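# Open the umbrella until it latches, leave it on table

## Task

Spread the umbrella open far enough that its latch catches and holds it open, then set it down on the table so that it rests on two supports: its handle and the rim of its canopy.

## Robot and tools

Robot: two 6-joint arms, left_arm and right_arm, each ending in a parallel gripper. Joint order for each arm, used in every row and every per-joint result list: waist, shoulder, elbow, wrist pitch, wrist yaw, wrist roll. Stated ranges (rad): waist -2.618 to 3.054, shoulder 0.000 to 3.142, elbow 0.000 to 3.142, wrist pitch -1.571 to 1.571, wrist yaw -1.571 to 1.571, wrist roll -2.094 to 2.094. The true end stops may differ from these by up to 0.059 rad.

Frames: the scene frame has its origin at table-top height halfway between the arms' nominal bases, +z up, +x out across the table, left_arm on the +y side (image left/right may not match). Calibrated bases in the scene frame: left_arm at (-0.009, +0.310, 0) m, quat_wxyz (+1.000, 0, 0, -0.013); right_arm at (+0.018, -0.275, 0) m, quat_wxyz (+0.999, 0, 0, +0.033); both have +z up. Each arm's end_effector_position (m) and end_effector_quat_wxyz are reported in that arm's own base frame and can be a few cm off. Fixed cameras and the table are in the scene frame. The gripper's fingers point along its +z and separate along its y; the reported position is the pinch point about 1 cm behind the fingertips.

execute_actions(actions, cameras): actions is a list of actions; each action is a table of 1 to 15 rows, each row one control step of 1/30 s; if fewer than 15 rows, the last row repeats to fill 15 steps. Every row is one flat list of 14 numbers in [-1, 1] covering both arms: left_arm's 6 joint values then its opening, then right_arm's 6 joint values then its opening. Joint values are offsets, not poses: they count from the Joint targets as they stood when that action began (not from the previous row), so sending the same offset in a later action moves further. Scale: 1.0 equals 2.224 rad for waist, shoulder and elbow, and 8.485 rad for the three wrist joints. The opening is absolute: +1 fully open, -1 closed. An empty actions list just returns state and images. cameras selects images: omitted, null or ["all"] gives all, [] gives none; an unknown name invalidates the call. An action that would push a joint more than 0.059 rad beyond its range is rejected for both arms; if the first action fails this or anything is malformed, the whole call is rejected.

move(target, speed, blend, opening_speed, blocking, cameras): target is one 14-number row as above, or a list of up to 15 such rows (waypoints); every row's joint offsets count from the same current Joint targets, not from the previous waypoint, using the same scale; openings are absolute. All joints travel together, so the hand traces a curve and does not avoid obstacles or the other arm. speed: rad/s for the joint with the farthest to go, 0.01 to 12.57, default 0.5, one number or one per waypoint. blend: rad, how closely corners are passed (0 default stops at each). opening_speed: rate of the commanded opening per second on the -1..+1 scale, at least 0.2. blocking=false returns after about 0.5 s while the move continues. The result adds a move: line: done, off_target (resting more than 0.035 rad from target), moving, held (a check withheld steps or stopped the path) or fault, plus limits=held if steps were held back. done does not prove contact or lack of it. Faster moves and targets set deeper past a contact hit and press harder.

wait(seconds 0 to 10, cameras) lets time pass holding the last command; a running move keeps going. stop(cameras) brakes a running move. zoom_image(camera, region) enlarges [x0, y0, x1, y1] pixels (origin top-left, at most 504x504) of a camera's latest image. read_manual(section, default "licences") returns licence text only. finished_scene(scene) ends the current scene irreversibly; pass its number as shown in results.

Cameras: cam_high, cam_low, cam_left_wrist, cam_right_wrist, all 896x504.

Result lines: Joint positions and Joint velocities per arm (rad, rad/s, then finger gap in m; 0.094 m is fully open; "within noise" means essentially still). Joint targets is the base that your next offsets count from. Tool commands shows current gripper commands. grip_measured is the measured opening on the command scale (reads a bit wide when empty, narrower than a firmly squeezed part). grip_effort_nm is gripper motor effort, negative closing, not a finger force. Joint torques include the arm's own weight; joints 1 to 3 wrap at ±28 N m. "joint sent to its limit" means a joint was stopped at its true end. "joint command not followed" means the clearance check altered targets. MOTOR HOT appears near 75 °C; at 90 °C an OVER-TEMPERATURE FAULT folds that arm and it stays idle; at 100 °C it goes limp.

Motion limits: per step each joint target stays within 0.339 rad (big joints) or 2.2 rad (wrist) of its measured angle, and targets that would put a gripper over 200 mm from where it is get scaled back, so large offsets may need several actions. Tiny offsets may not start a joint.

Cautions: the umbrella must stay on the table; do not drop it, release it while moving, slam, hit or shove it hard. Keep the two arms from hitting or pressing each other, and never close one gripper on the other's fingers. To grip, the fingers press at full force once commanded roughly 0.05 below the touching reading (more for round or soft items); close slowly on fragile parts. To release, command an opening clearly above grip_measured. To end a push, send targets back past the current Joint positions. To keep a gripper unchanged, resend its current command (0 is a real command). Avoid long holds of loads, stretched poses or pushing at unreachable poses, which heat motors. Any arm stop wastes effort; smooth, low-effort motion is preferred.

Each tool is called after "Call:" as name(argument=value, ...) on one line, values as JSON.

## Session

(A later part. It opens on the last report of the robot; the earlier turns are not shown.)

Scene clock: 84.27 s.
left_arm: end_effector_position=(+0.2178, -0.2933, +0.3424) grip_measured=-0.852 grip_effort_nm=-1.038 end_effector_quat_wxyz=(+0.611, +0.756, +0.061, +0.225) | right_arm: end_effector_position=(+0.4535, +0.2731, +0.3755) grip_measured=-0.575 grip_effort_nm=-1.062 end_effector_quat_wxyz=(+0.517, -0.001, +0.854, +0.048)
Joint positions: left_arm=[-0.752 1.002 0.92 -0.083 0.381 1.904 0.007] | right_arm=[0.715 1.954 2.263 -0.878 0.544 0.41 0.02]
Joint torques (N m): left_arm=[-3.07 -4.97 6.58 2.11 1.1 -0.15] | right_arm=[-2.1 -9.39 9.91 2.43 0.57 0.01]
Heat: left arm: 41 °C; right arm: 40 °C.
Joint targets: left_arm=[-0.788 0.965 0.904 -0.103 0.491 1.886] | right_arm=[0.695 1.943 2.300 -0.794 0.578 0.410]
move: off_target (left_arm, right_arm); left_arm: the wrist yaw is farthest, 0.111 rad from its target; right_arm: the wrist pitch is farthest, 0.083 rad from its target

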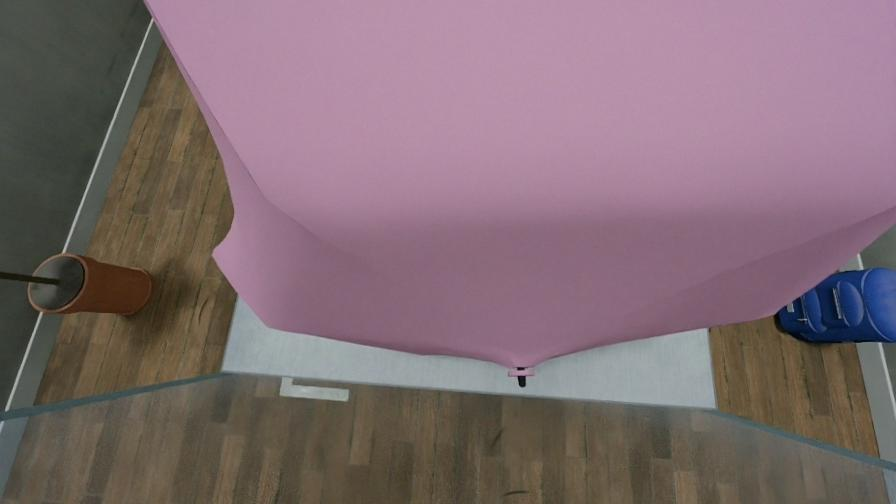

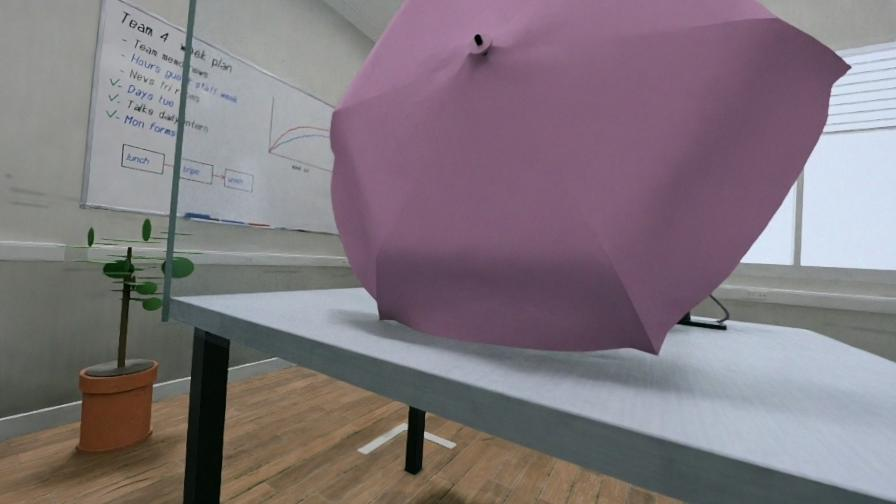

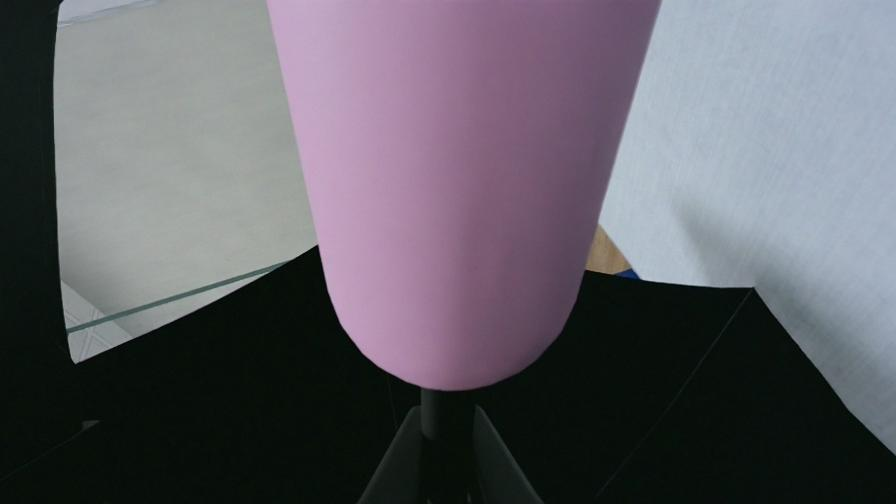

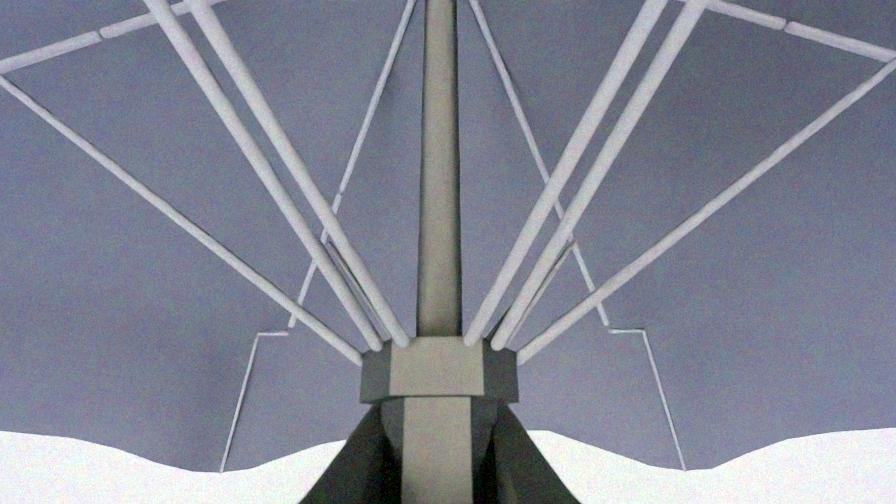

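Call:
move(target=[[-0.07,-0.03,-0.005,-0.005,0.02,-0.002,-1,-0.02,0.025,0.05,0.006,0,-0.003,-0.75]], speed=0.15)

Scene clock: 92.97 s.
left_arm: end_effector_position=(+0.1811, -0.3025, +0.3597) grip_measured=-0.852 grip_effort_nm=-1.038 end_effector_quat_wxyz=(+0.637, +0.742, +0.032, +0.209) | right_arm: end_effector_position=(+0.4467, +0.2693, +0.4082) grip_measured=-0.575 grip_effort_nm=-1.072 end_effector_quat_wxyz=(+0.532, -0.002, +0.844, +0.068)
Joint positions: left_arm=[-0.861 0.941 0.915 -0.083 0.348 1.882 0.007] | right_arm=[0.711 1.955 2.377 -0.933 0.52 0.397 0.02]
Joint torques (N m): left_arm=[-7.13 -4.94 6.08 1.71 3.08 -0.1] | right_arm=[-6.08 -5.15 9.33 3.48 0.82 -0.11]
Motor temperatures (°C): left_arm=[34 34 40 41 34 31 31] | right_arm=[35 38 36 44 33 34 36]
Heat: left arm: 41 °C; right arm: 44 °C.
Joint targets: left_arm=[-0.944 0.899 0.893 -0.145 0.661 1.869] | right_arm=[0.650 1.999 2.412 -0.743 0.578 0.384]
move: off_target (left_arm, right_arm); left_arm: the wrist yaw is farthest, 0.313 rad from its target; right_arm: the wrist pitch is farthest, 0.190 rad from its target

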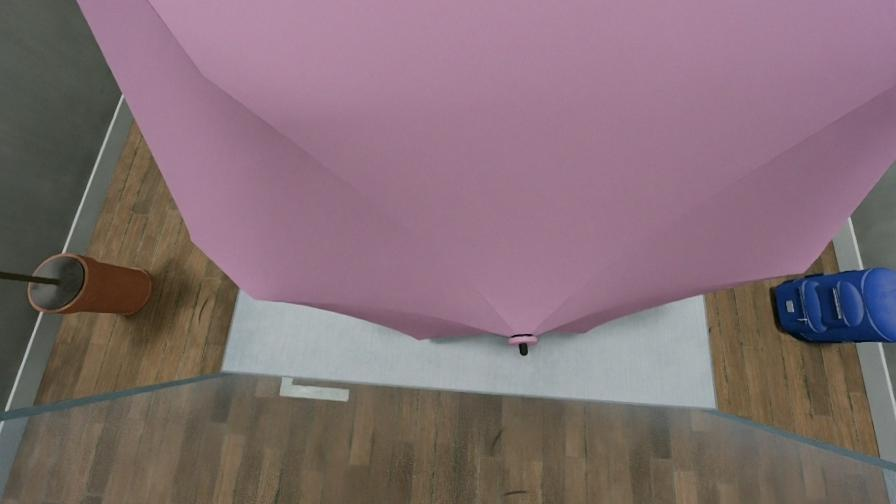

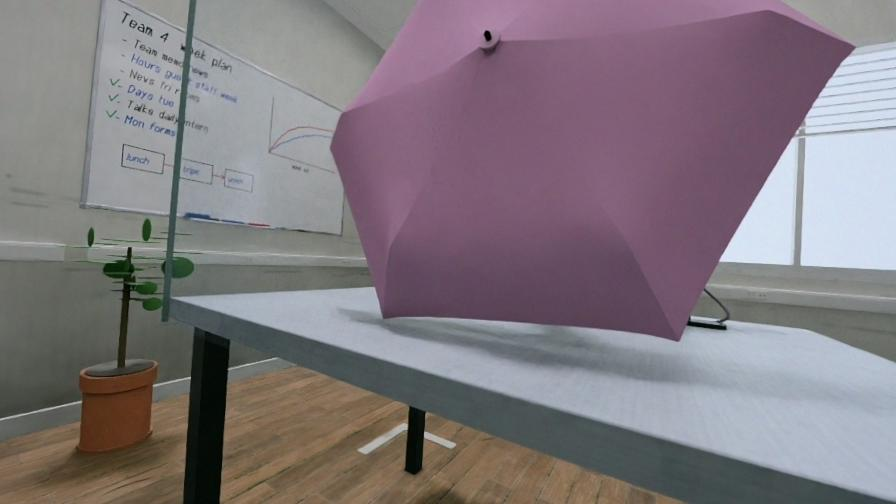

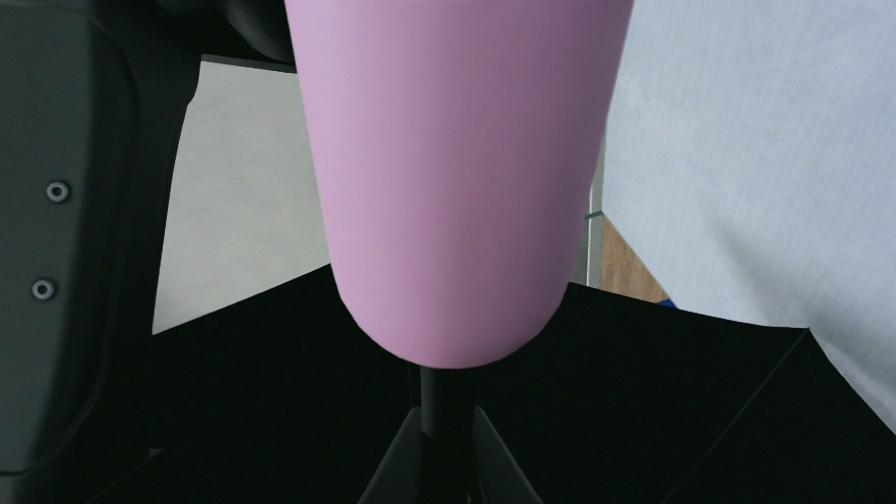

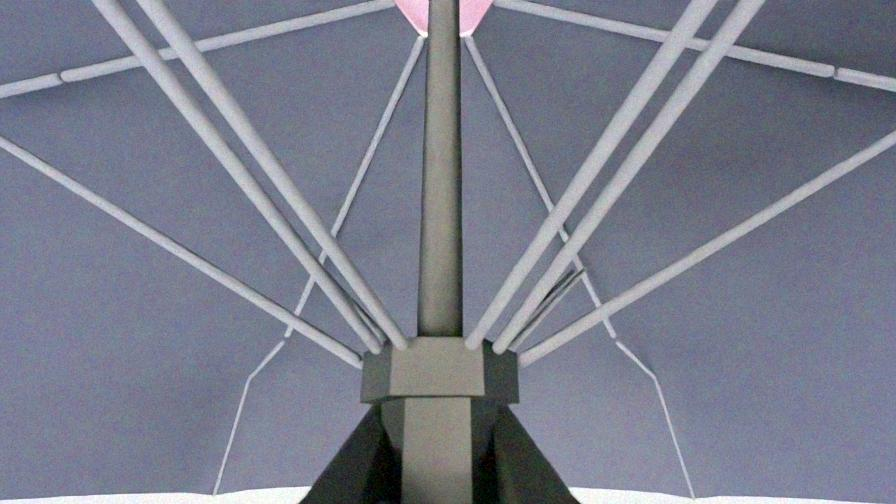

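Continue the pull with more lead.

Call:
move(target=[[-0.06,-0.02,0,-0.004,0.026,-0.002,-1,-0.035,0.03,0.02,0.018,0,-0.003,-0.75]], speed=0.15, cameras=["cam_low","cam_left_wrist","cam_right_wrist"])

Scene clock: 95.77 s.
left_arm: end_effector_position=(+0.1605, -0.3084, +0.3609) grip_measured=-0.852 grip_effort_nm=-1.038 end_effector_quat_wxyz=(+0.642, +0.741, +0.019, +0.193) | right_arm: end_effector_position=(+0.4575, +0.2701, +0.4233) grip_measured=-0.575 grip_effort_nm=-1.067 end_effector_quat_wxyz=(+0.546, +0.000, +0.833, +0.094)
Joint positions: left_arm=[-0.932 0.917 0.909 -0.097 0.319 1.872 0.007] | right_arm=[0.684 1.982 2.44 -0.907 0.472 0.386 0.02]
Joint torques (N m): left_arm=[-12.57 -6.45 6.54 1.5 5.54 -0.17] | right_arm=[-11.17 -2.28 7.64 4.72 1.34 -0.24]
Heat: left arm: 41 °C; right arm: 46 °C.
Joint targets: left_arm=[-1.077 0.854 0.893 -0.179 0.881 1.852] | right_arm=[0.572 2.066 2.456 -0.590 0.578 0.359]
move: off_target (left_arm, right_arm); left_arm: the wrist yaw is farthest, 0.562 rad from its target; right_arm: the wrist pitch is farthest, 0.316 rad from its target

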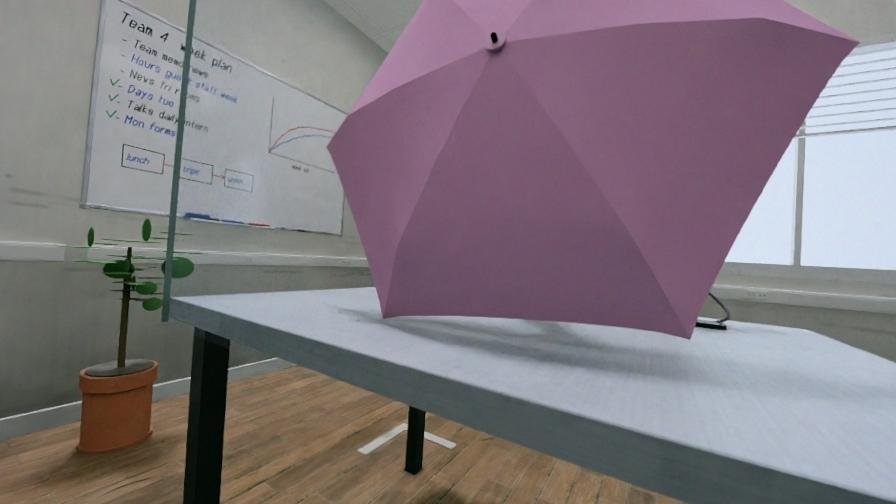

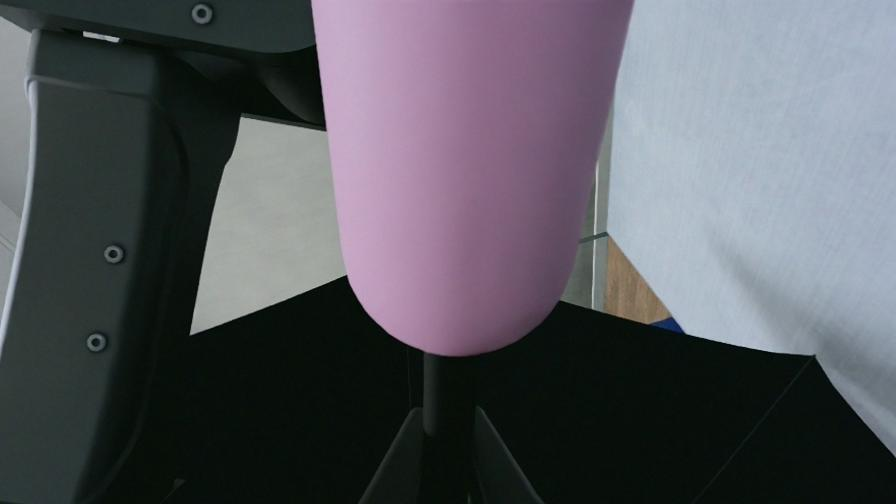

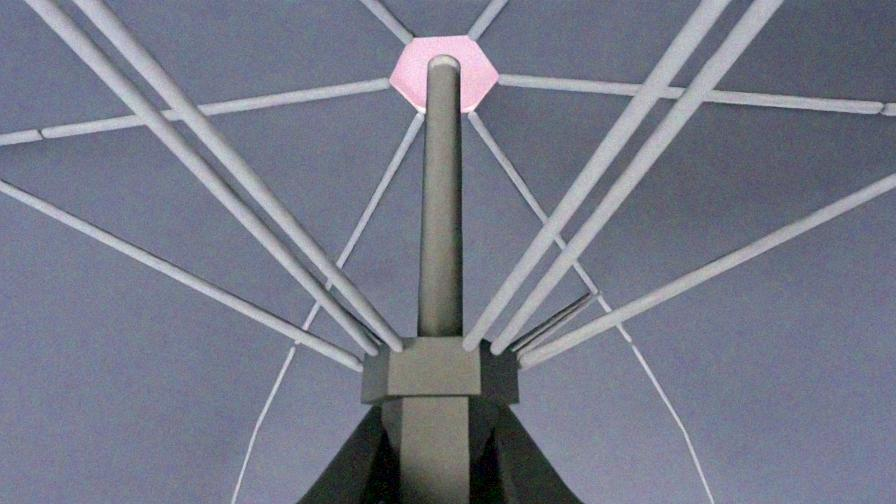

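Call:
move(target=[[-0.05,0,0,0,0.024,0,-1,-0.02,0.02,0.0,0.018,0,-0.003,-0.75]], speed=0.15, cameras=["cam_right_wrist"])

Scene clock: 98.30 s.
left_arm: end_effector_position=(+0.1632, -0.3099, +0.3614) grip_measured=-0.852 grip_effort_nm=-1.033 end_effector_quat_wxyz=(+0.636, +0.740, +0.039, +0.213) | right_arm: end_effector_position=(+0.4637, +0.2780, +0.4189) grip_measured=-0.575 grip_effort_nm=-1.062 end_effector_quat_wxyz=(+0.542, -0.010, +0.833, +0.109)
Joint positions: left_arm=[-0.982 0.917 0.909 -0.093 0.211 1.862 0.007] | right_arm=[0.674 2.002 2.449 -0.888 0.424 0.38 0.02]
Joint torques (N m): left_arm=[-16.06 -5.94 6.69 1.57 7.7 -0.05] | right_arm=[-14.65 -0.62 6.86 5.99 1.88 -0.44]
Motor temperatures (°C): left_arm=[36 34 40 41 44 31 31] | right_arm=[35 37 36 51 34 34 36]
Heat: left arm: 44 °C; right arm: 51 °C.
Joint targets: left_arm=[-1.167 0.860 0.894 -0.171 0.995 1.853] | right_arm=[0.528 2.110 2.456 -0.437 0.578 0.334]
move: off_target (left_arm, right_arm); left_arm: the wrist yaw is farthest, 0.874 rad from its target; right_arm: the wrist pitch is farthest, 0.451 rad from its target

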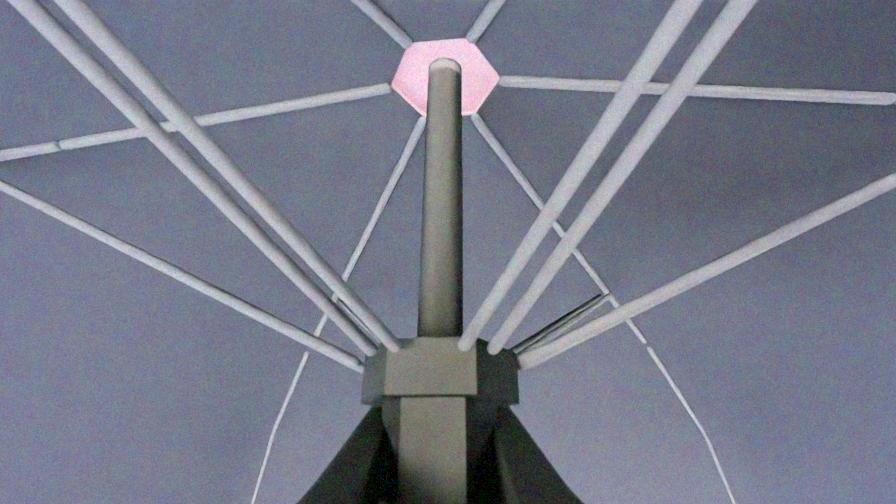

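Call:
move(target=[[0.083,0,0,0.009,-0.092,0,-1,0.0657,-0.03,0,-0.047,-0.0141,0,-0.75],[0.083,0,0,0.009,-0.092,0,0.4,0.0657,-0.03,0,-0.047,-0.0141,0,-0.75],[0.2406,-0.117,-0.0674,-0.0118,-0.069,0,0.4,0.0657,-0.03,0,-0.047,-0.0141,0,-0.75],[0.691,0.027,-0.042,-0.0624,0,0.009,0.4,0.0657,-0.03,0,-0.047,-0.0141,0,-0.75]], speed=[0.5,0.3,0.35,0.8], opening_speed=1.5)

Scene clock: 108.53 s.
left_arm: end_effector_position=(+0.2645, -0.0560, +0.2278) grip_measured=+0.399 grip_effort_nm=0.061 end_effector_quat_wxyz=(+0.531, +0.701, +0.461, +0.117) | right_arm: end_effector_position=(+0.4708, +0.2819, +0.4099) grip_measured=-0.575 grip_effort_nm=-1.057 end_effector_quat_wxyz=(+0.545, -0.026, +0.834, +0.085)
Joint positions: left_arm=[0.364 0.919 0.773 -0.673 0.975 1.929 0.066] | right_arm=[0.68 2.028 2.449 -0.871 0.45 0.331 0.02]
Joint torques (N m): left_arm=[0.54 -1.03 9.66 1.37 0.55 0.06] | right_arm=[-0.58 -7.84 6.91 2.07 0.22 0.04]
Motor temperatures (°C): left_arm=[37 34 40 41 53 31 31] | right_arm=[36 37 35 56 34 34 36]
Heat: left arm: 53 °C; right arm: 56 °C.
Joint targets: left_arm=[0.370 0.921 0.801 -0.700 0.995 1.929] | right_arm=[0.674 2.043 2.456 -0.836 0.458 0.334]
move: done; target 2's new numbers were sent with left_arm's wrist yaw 0.055 rad from that target

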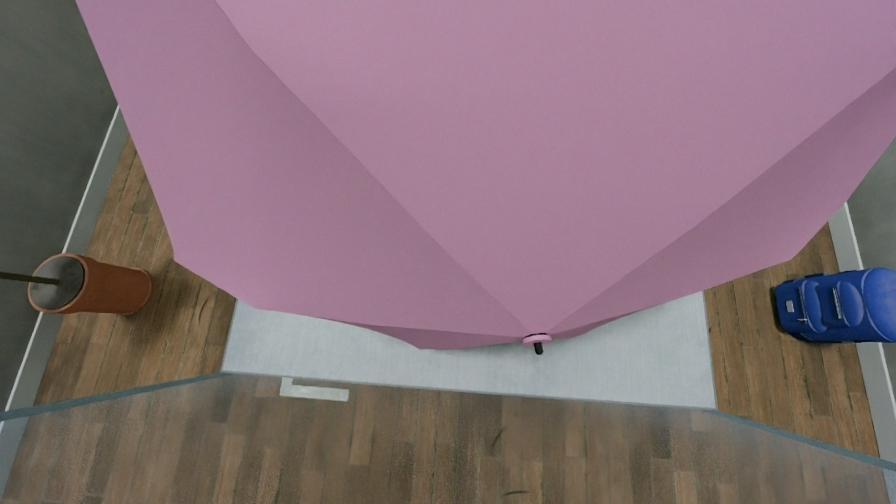

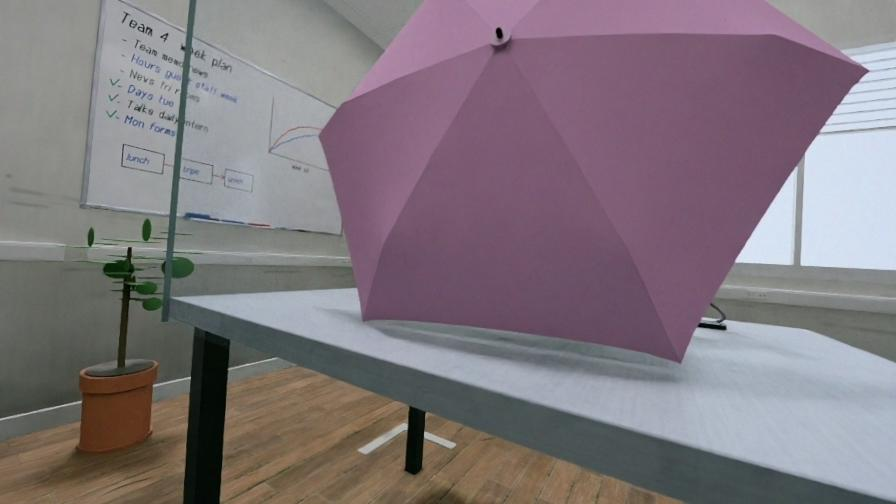

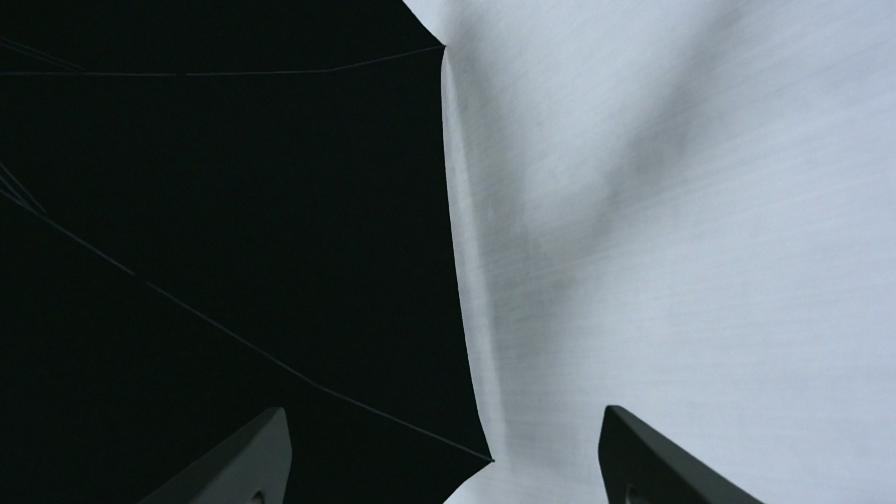

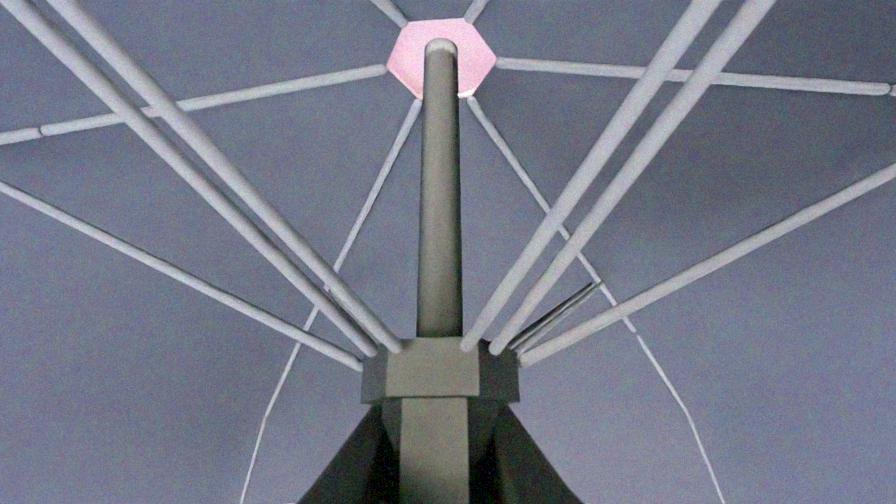

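Call:
move(target=[[0.868,0,0,0,0,0,0.4,0,0,0,0,0,0,-0.75],[0.868,0.2914,-0.1565,0.1773,-0.1143,-0.2197,0.4,0.0558,-0.19,-0.4744,0.1232,0.0263,-0.0199,-0.75],[0.868,0.2914,-0.1565,0.1773,-0.1143,-0.2197,0.4,0.1493,-0.2738,-0.6619,0.1587,0.0511,-0.0172,-0.75]], speed=[1.2,0.7,0.35], cameras=["cam_high","cam_low","cam_right_wrist"])

Scene clock: 119.23 s.
left_arm: end_effector_position=(-0.2757, +0.3187, +0.1229) grip_measured=+0.399 grip_effort_nm=0.046 end_effector_quat_wxyz=(-0.238, +0.714, -0.364, -0.549) | right_arm: end_effector_position=(+0.3423, +0.2841, +0.3268) grip_measured=-0.575 grip_effort_nm=-1.067 end_effector_quat_wxyz=(+0.703, +0.012, +0.704, +0.104)
Joint positions: left_arm=[2.295 1.557 0.468 0.801 0.031 0.072 0.066] | right_arm=[1.002 1.469 1 0.484 0.872 0.153 0.02]
Joint torques (N m): left_arm=[0.53 -4.05 4.75 2.39 -0.06 -0.04] | right_arm=[0.38 -8.21 6.12 1.89 0.21 0.36]
Motor temperatures (°C): left_arm=[36 34 40 41 46 31 31] | right_arm=[35 38 35 51 34 34 36]
Heat: left arm: 46 °C; right arm: 51 °C.
Joint targets: left_arm=[2.300 1.569 0.453 0.804 0.025 0.065] | right_arm=[1.006 1.434 0.984 0.511 0.892 0.188]
move: off_target (right_arm); right_arm: the wrist roll is farthest, 0.036 rad from its target

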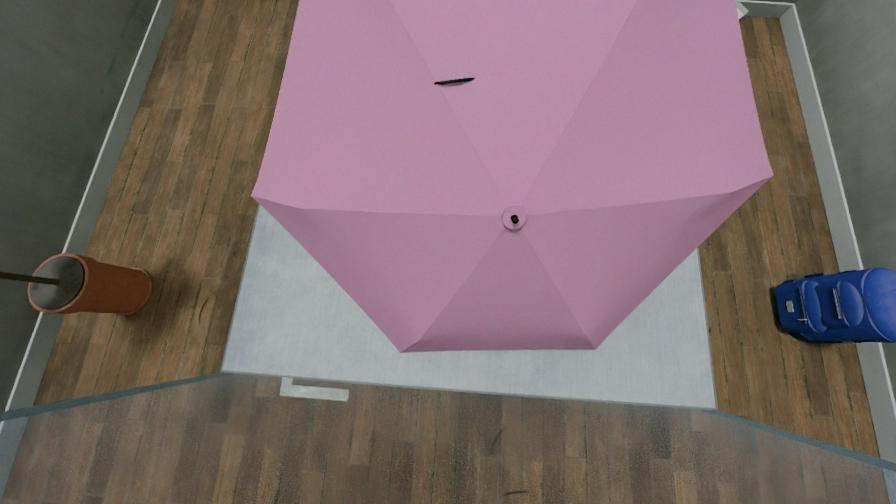

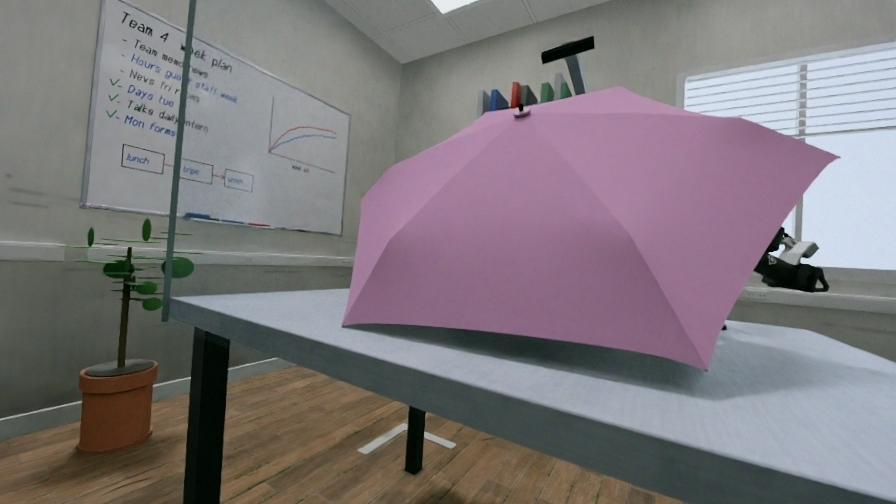

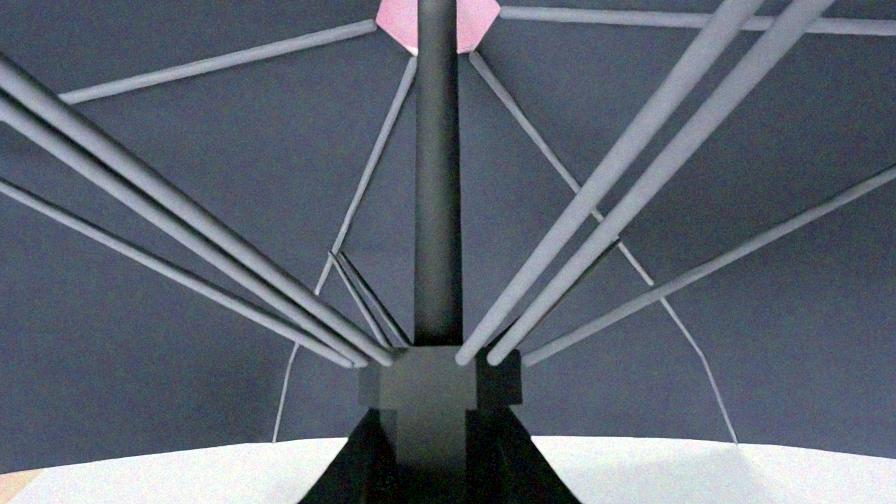

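Call:
move(target=[0,0,0,0,0,0,0.4,0,0.0135,-0.05,0.02,0.002,-0.006,-0.75], speed=0.15, cameras=["cam_high","cam_low","cam_right_wrist"])

Scene clock: 122.73 s.
left_arm: end_effector_position=(-0.2757, +0.3187, +0.1229) grip_measured=+0.399 grip_effort_nm=0.046 end_effector_quat_wxyz=(-0.238, +0.714, -0.363, -0.549) | right_arm: end_effector_position=(+0.3371, +0.2772, +0.3169) grip_measured=-0.575 grip_effort_nm=-1.067 end_effector_quat_wxyz=(+0.720, +0.021, +0.684, +0.113)
Joint positions: left_arm=[2.295 1.557 0.468 0.801 0.031 0.072 0.066] | right_arm=[1.006 1.469 0.895 0.673 0.879 0.109 0.02]
Joint torques (N m): left_arm=[0.51 -4.08 4.74 2.38 -0.06 -0.03] | right_arm=[0.01 -5.65 5.41 1.68 0.3 0.28]
Heat: left arm: 44 °C; right arm: 50 °C.
Joint targets: left_arm=[2.300 1.569 0.453 0.804 0.026 0.065] | right_arm=[1.006 1.464 0.872 0.680 0.909 0.137]
move: done

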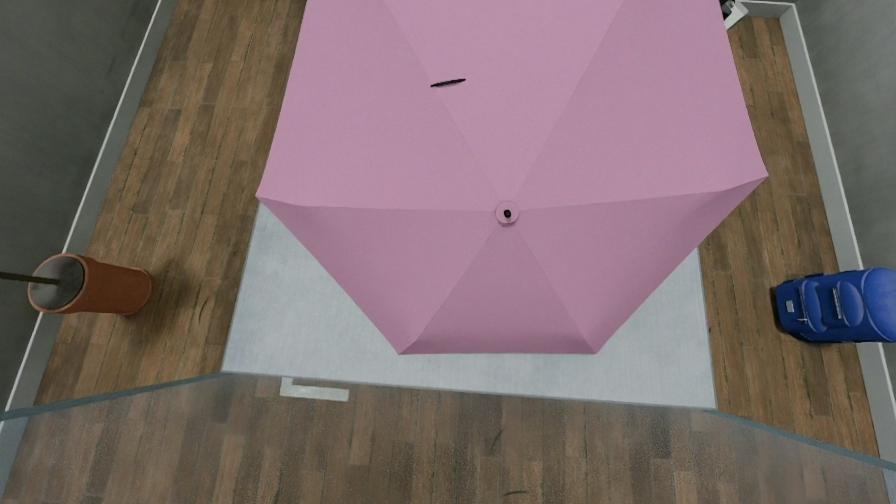

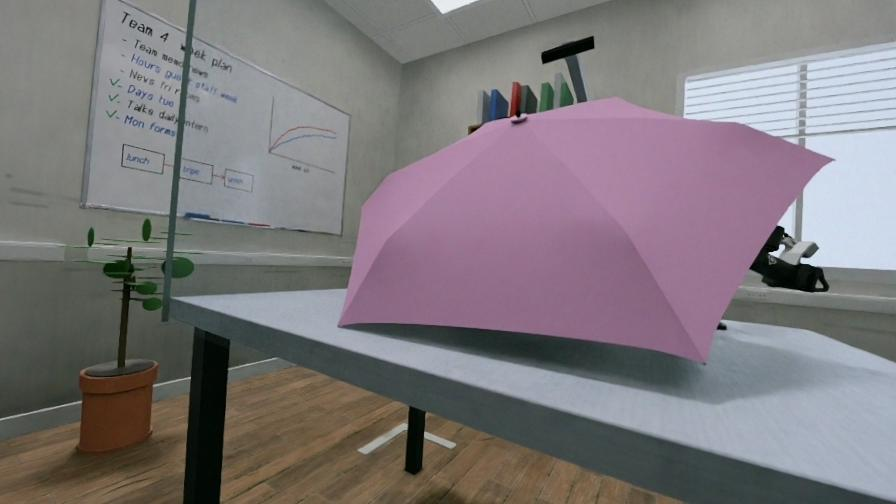

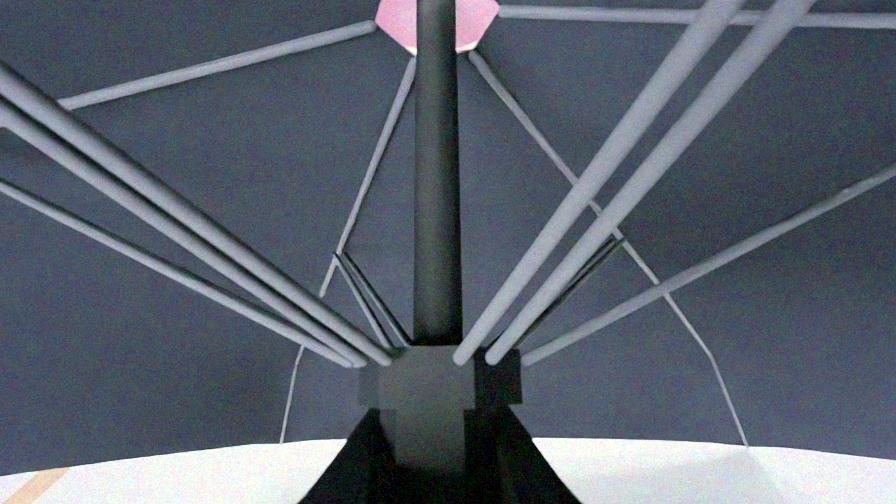

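Call:
move(target=[0,0,0,0,0,0,0.4,0,0.003,-0.024,0.008,0,0,-0.75], speed=0.15, cameras=["cam_low","cam_right_wrist"])

Scene clock: 124.70 s.
left_arm: end_effector_position=(-0.2757, +0.3187, +0.1230) grip_measured=+0.399 grip_effort_nm=0.051 end_effector_quat_wxyz=(-0.238, +0.714, -0.363, -0.549) | right_arm: end_effector_position=(+0.3344, +0.2729, +0.3173) grip_measured=-0.575 grip_effort_nm=-1.062 end_effector_quat_wxyz=(+0.731, +0.032, +0.670, +0.124)
Joint positions: left_arm=[2.295 1.557 0.468 0.801 0.031 0.072 0.066] | right_arm=[1.006 1.469 0.852 0.774 0.879 0.095 0.02]
Joint torques (N m): left_arm=[0.54 -4.07 4.72 2.38 -0.06 -0.04] | right_arm=[0.03 -5.08 4.45 1.33 0.26 0.43]
Heat: left arm: 44 °C; right arm: 50 °C.
Joint targets: left_arm=[2.300 1.569 0.453 0.804 0.026 0.065] | right_arm=[1.006 1.471 0.819 0.748 0.909 0.137]
move: off_target (right_arm); right_arm: the wrist roll is farthest, 0.042 rad from its target

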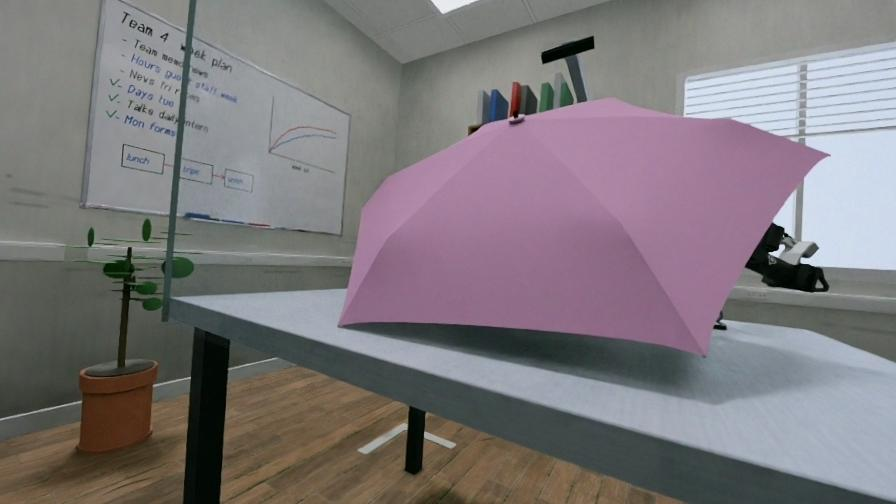

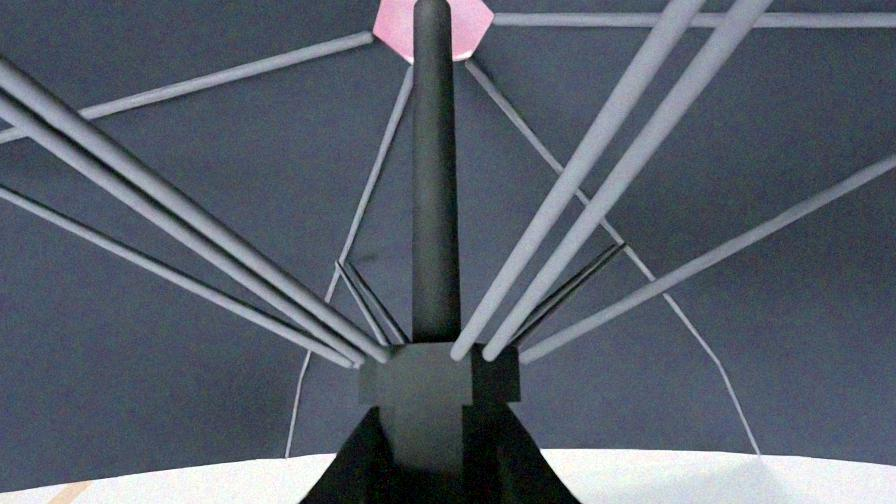

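Call:
move(target=[[0,0,0,0,0,0,0.4,0,0,0.012,0,0,-0.005,-0.75],[0,0,0,0,0,0,0.4,0,0,0.012,0,0,-0.005,-0.45]], speed=0.15, opening_speed=0.3, cameras=["cam_low","cam_right_wrist"])

Scene clock: 130.43 s.
left_arm: end_effector_position=(-0.2757, +0.3187, +0.1230) grip_measured=+0.399 grip_effort_nm=0.051 end_effector_quat_wxyz=(-0.238, +0.714, -0.363, -0.549) | right_arm: end_effector_position=(+0.3345, +0.2717, +0.3171) grip_measured=-0.452 grip_effort_nm=0.076 end_effector_quat_wxyz=(+0.732, +0.031, +0.670, +0.118)
Joint positions: left_arm=[2.295 1.557 0.468 0.801 0.031 0.072 0.066] | right_arm=[1.006 1.469 0.852 0.774 0.886 0.085 0.026]
Joint torques (N m): left_arm=[0.54 -4.08 4.72 2.38 -0.06 -0.03] | right_arm=[0.02 -5.09 6.68 1.35 0.19 0.11]
Heat: left arm: 42 °C; right arm: 48 °C.
Joint targets: left_arm=[2.300 1.569 0.453 0.804 0.026 0.065] | right_arm=[1.006 1.471 0.846 0.748 0.909 0.094]
move: done

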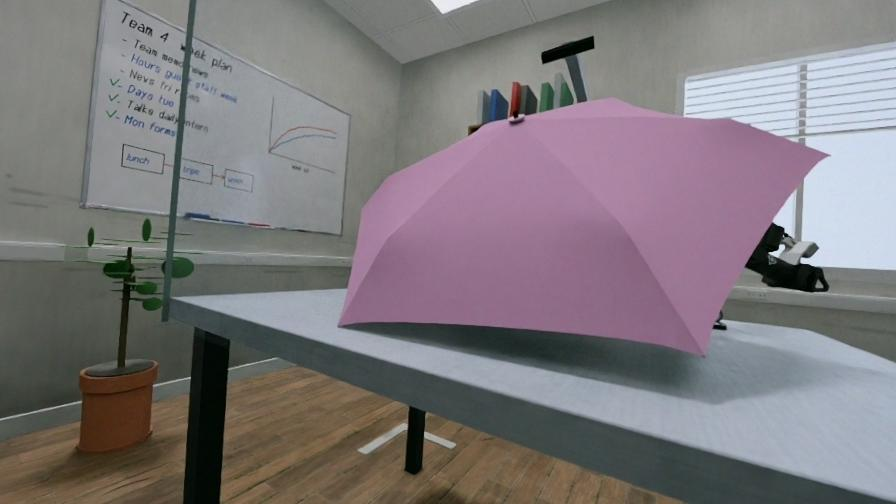

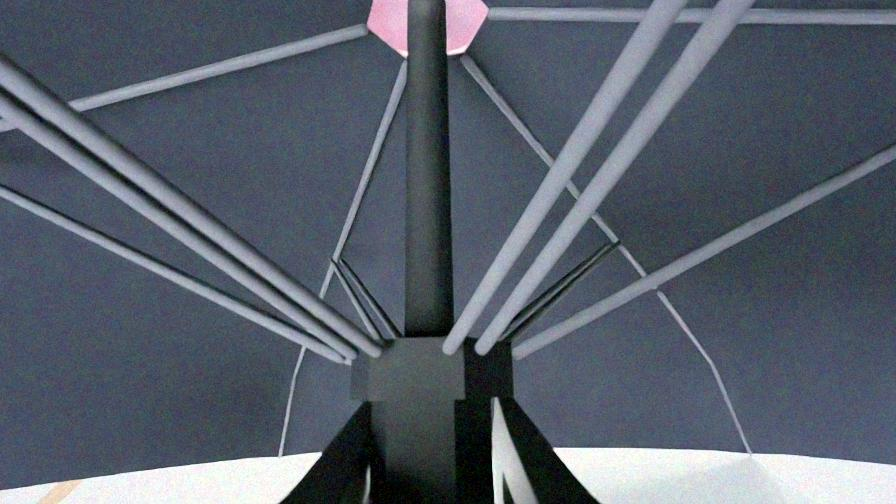

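Call:
move(target=[[0,0,0,0,0,0,0.4,0,0,0,0,0,0,0.1],[0,0,0,0,0,0,0.4,0.0917,-0.0391,-0.0243,0.0047,0.0276,-0.032,0.1],[0,0,0,0,0,0,0.4,0.1884,-0.0549,-0.0665,0.0332,0.052,-0.0547,0.1]], speed=[0.2,0.15,0.3], opening_speed=0.4, cameras=["cam_high","cam_low","cam_right_wrist"])

Call:
wait(seconds=1, cameras=["cam_high","cam_low"])

Scene clock: 137.33 s.
left_arm: end_effector_position=(-0.2758, +0.3186, +0.1230) grip_measured=+0.399 grip_effort_nm=0.046 end_effector_quat_wxyz=(-0.238, +0.714, -0.363, -0.550) | right_arm: end_effector_position=(+0.2157, +0.2732, +0.3149) grip_measured=+0.098 grip_effort_nm=0.085 end_effector_quat_wxyz=(+0.735, -0.024, +0.678, +0.022)
Joint positions: left_arm=[2.295 1.557 0.468 0.801 0.031 0.072 0.066] | right_arm=[1.421 1.372 0.717 1.016 1.343 -0.359 0.052]
Joint torques (N m): left_arm=[0.53 -4.07 4.72 2.38 -0.06 -0.03] | right_arm=[0.32 -5.87 5.07 1.31 -0.13 -0.09]
Motor temperatures (°C): left_arm=[35 34 40 43 40 31 31] | right_arm=[35 37 35 47 33 34 36]
Heat: left arm: 43 °C; right arm: 47 °C.
Joint targets: left_arm=[2.300 1.569 0.453 0.804 0.025 0.065] | right_arm=[1.425 1.349 0.698 1.030 1.350 -0.370]
move: done

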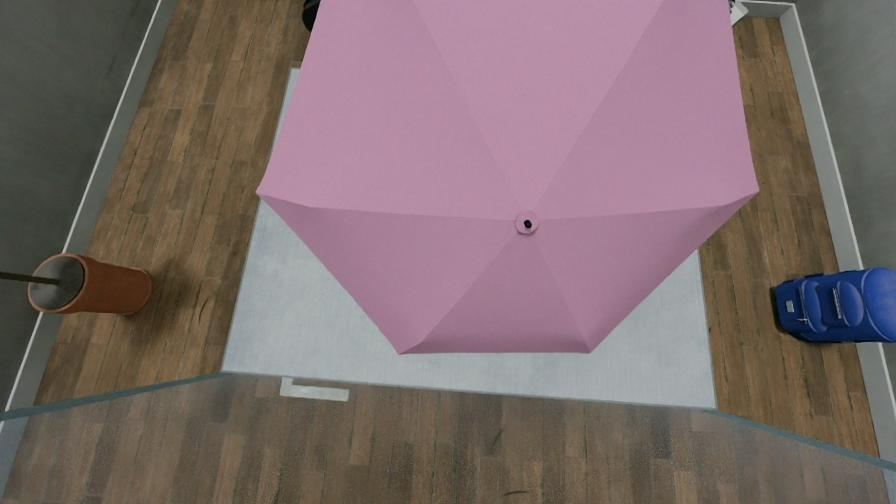

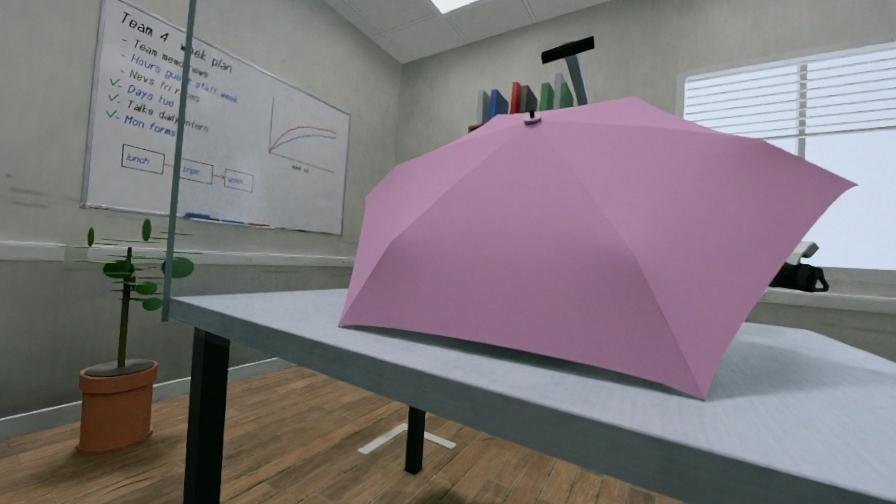

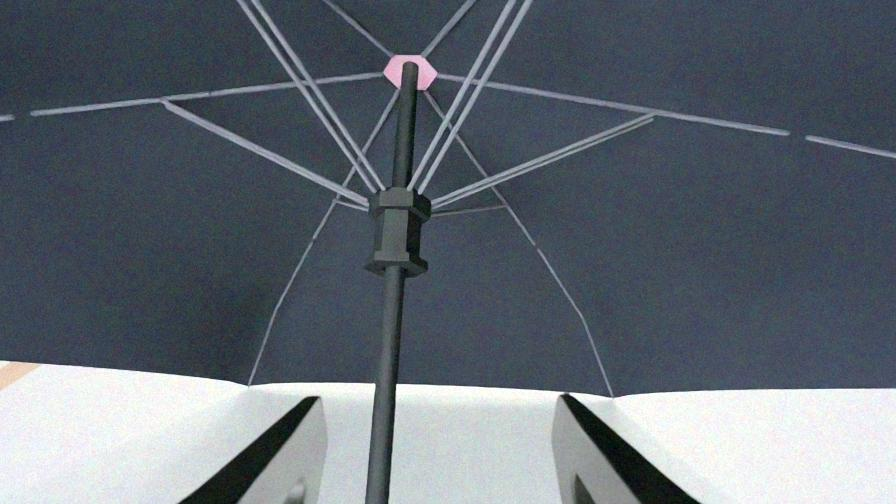

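Scene clock: 138.33 s.
left_arm: end_effector_position=(-0.2758, +0.3186, +0.1230) grip_measured=+0.399 grip_effort_nm=0.046 end_effector_quat_wxyz=(-0.238, +0.714, -0.363, -0.550) | right_arm: end_effector_position=(+0.2157, +0.2731, +0.3149) grip_measured=+0.098 grip_effort_nm=0.081 end_effector_quat_wxyz=(+0.734, -0.023, +0.678, +0.021)
Joint positions: left_arm=[2.295 1.557 0.468 0.801 0.031 0.072 0.066] | right_arm=[1.421 1.372 0.717 1.017 1.344 -0.359 0.052]
Joint torques (N m): left_arm=[0.54 -4.07 4.75 2.38 -0.06 -0.03] | right_arm=[0.35 -5.89 5.12 1.32 -0.14 -0.09]
Heat: left arm: 43 °C; right arm: 47 °C.
Joint targets: left_arm=[2.300 1.569 0.453 0.804 0.025 0.065] | right_arm=[1.425 1.349 0.698 1.030 1.350 -0.370]
Tool commands: left_gripper/opening=+0.4 right_gripper/opening=+0.1
wait: 1.00 s; at rest by 0.17 s

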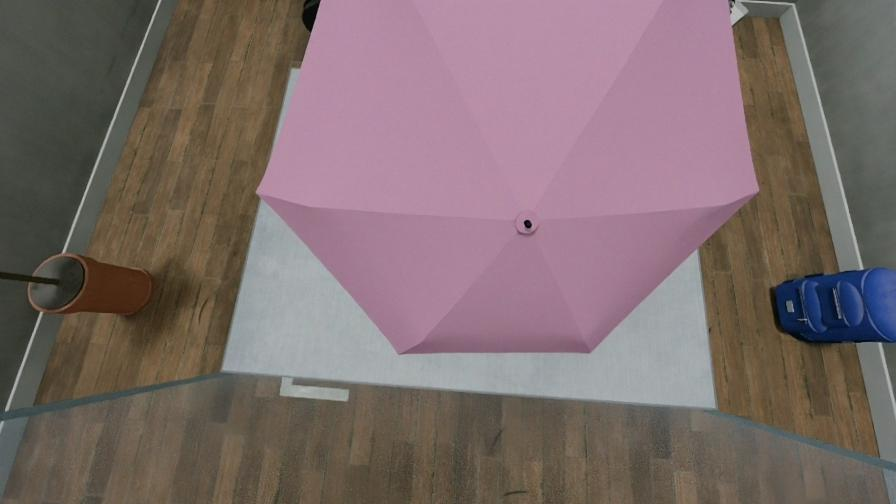

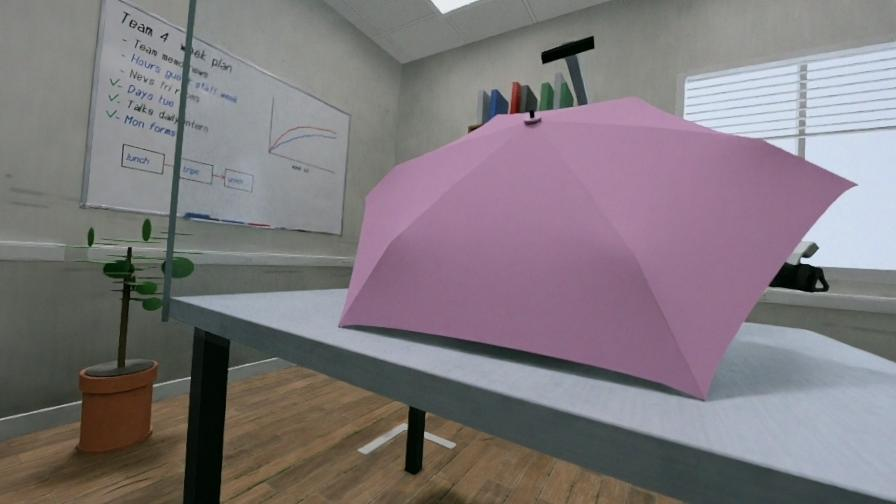

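Stable, latched, resting.

Call:
finished_scene(scene=2)

The scene is finished: the task was done.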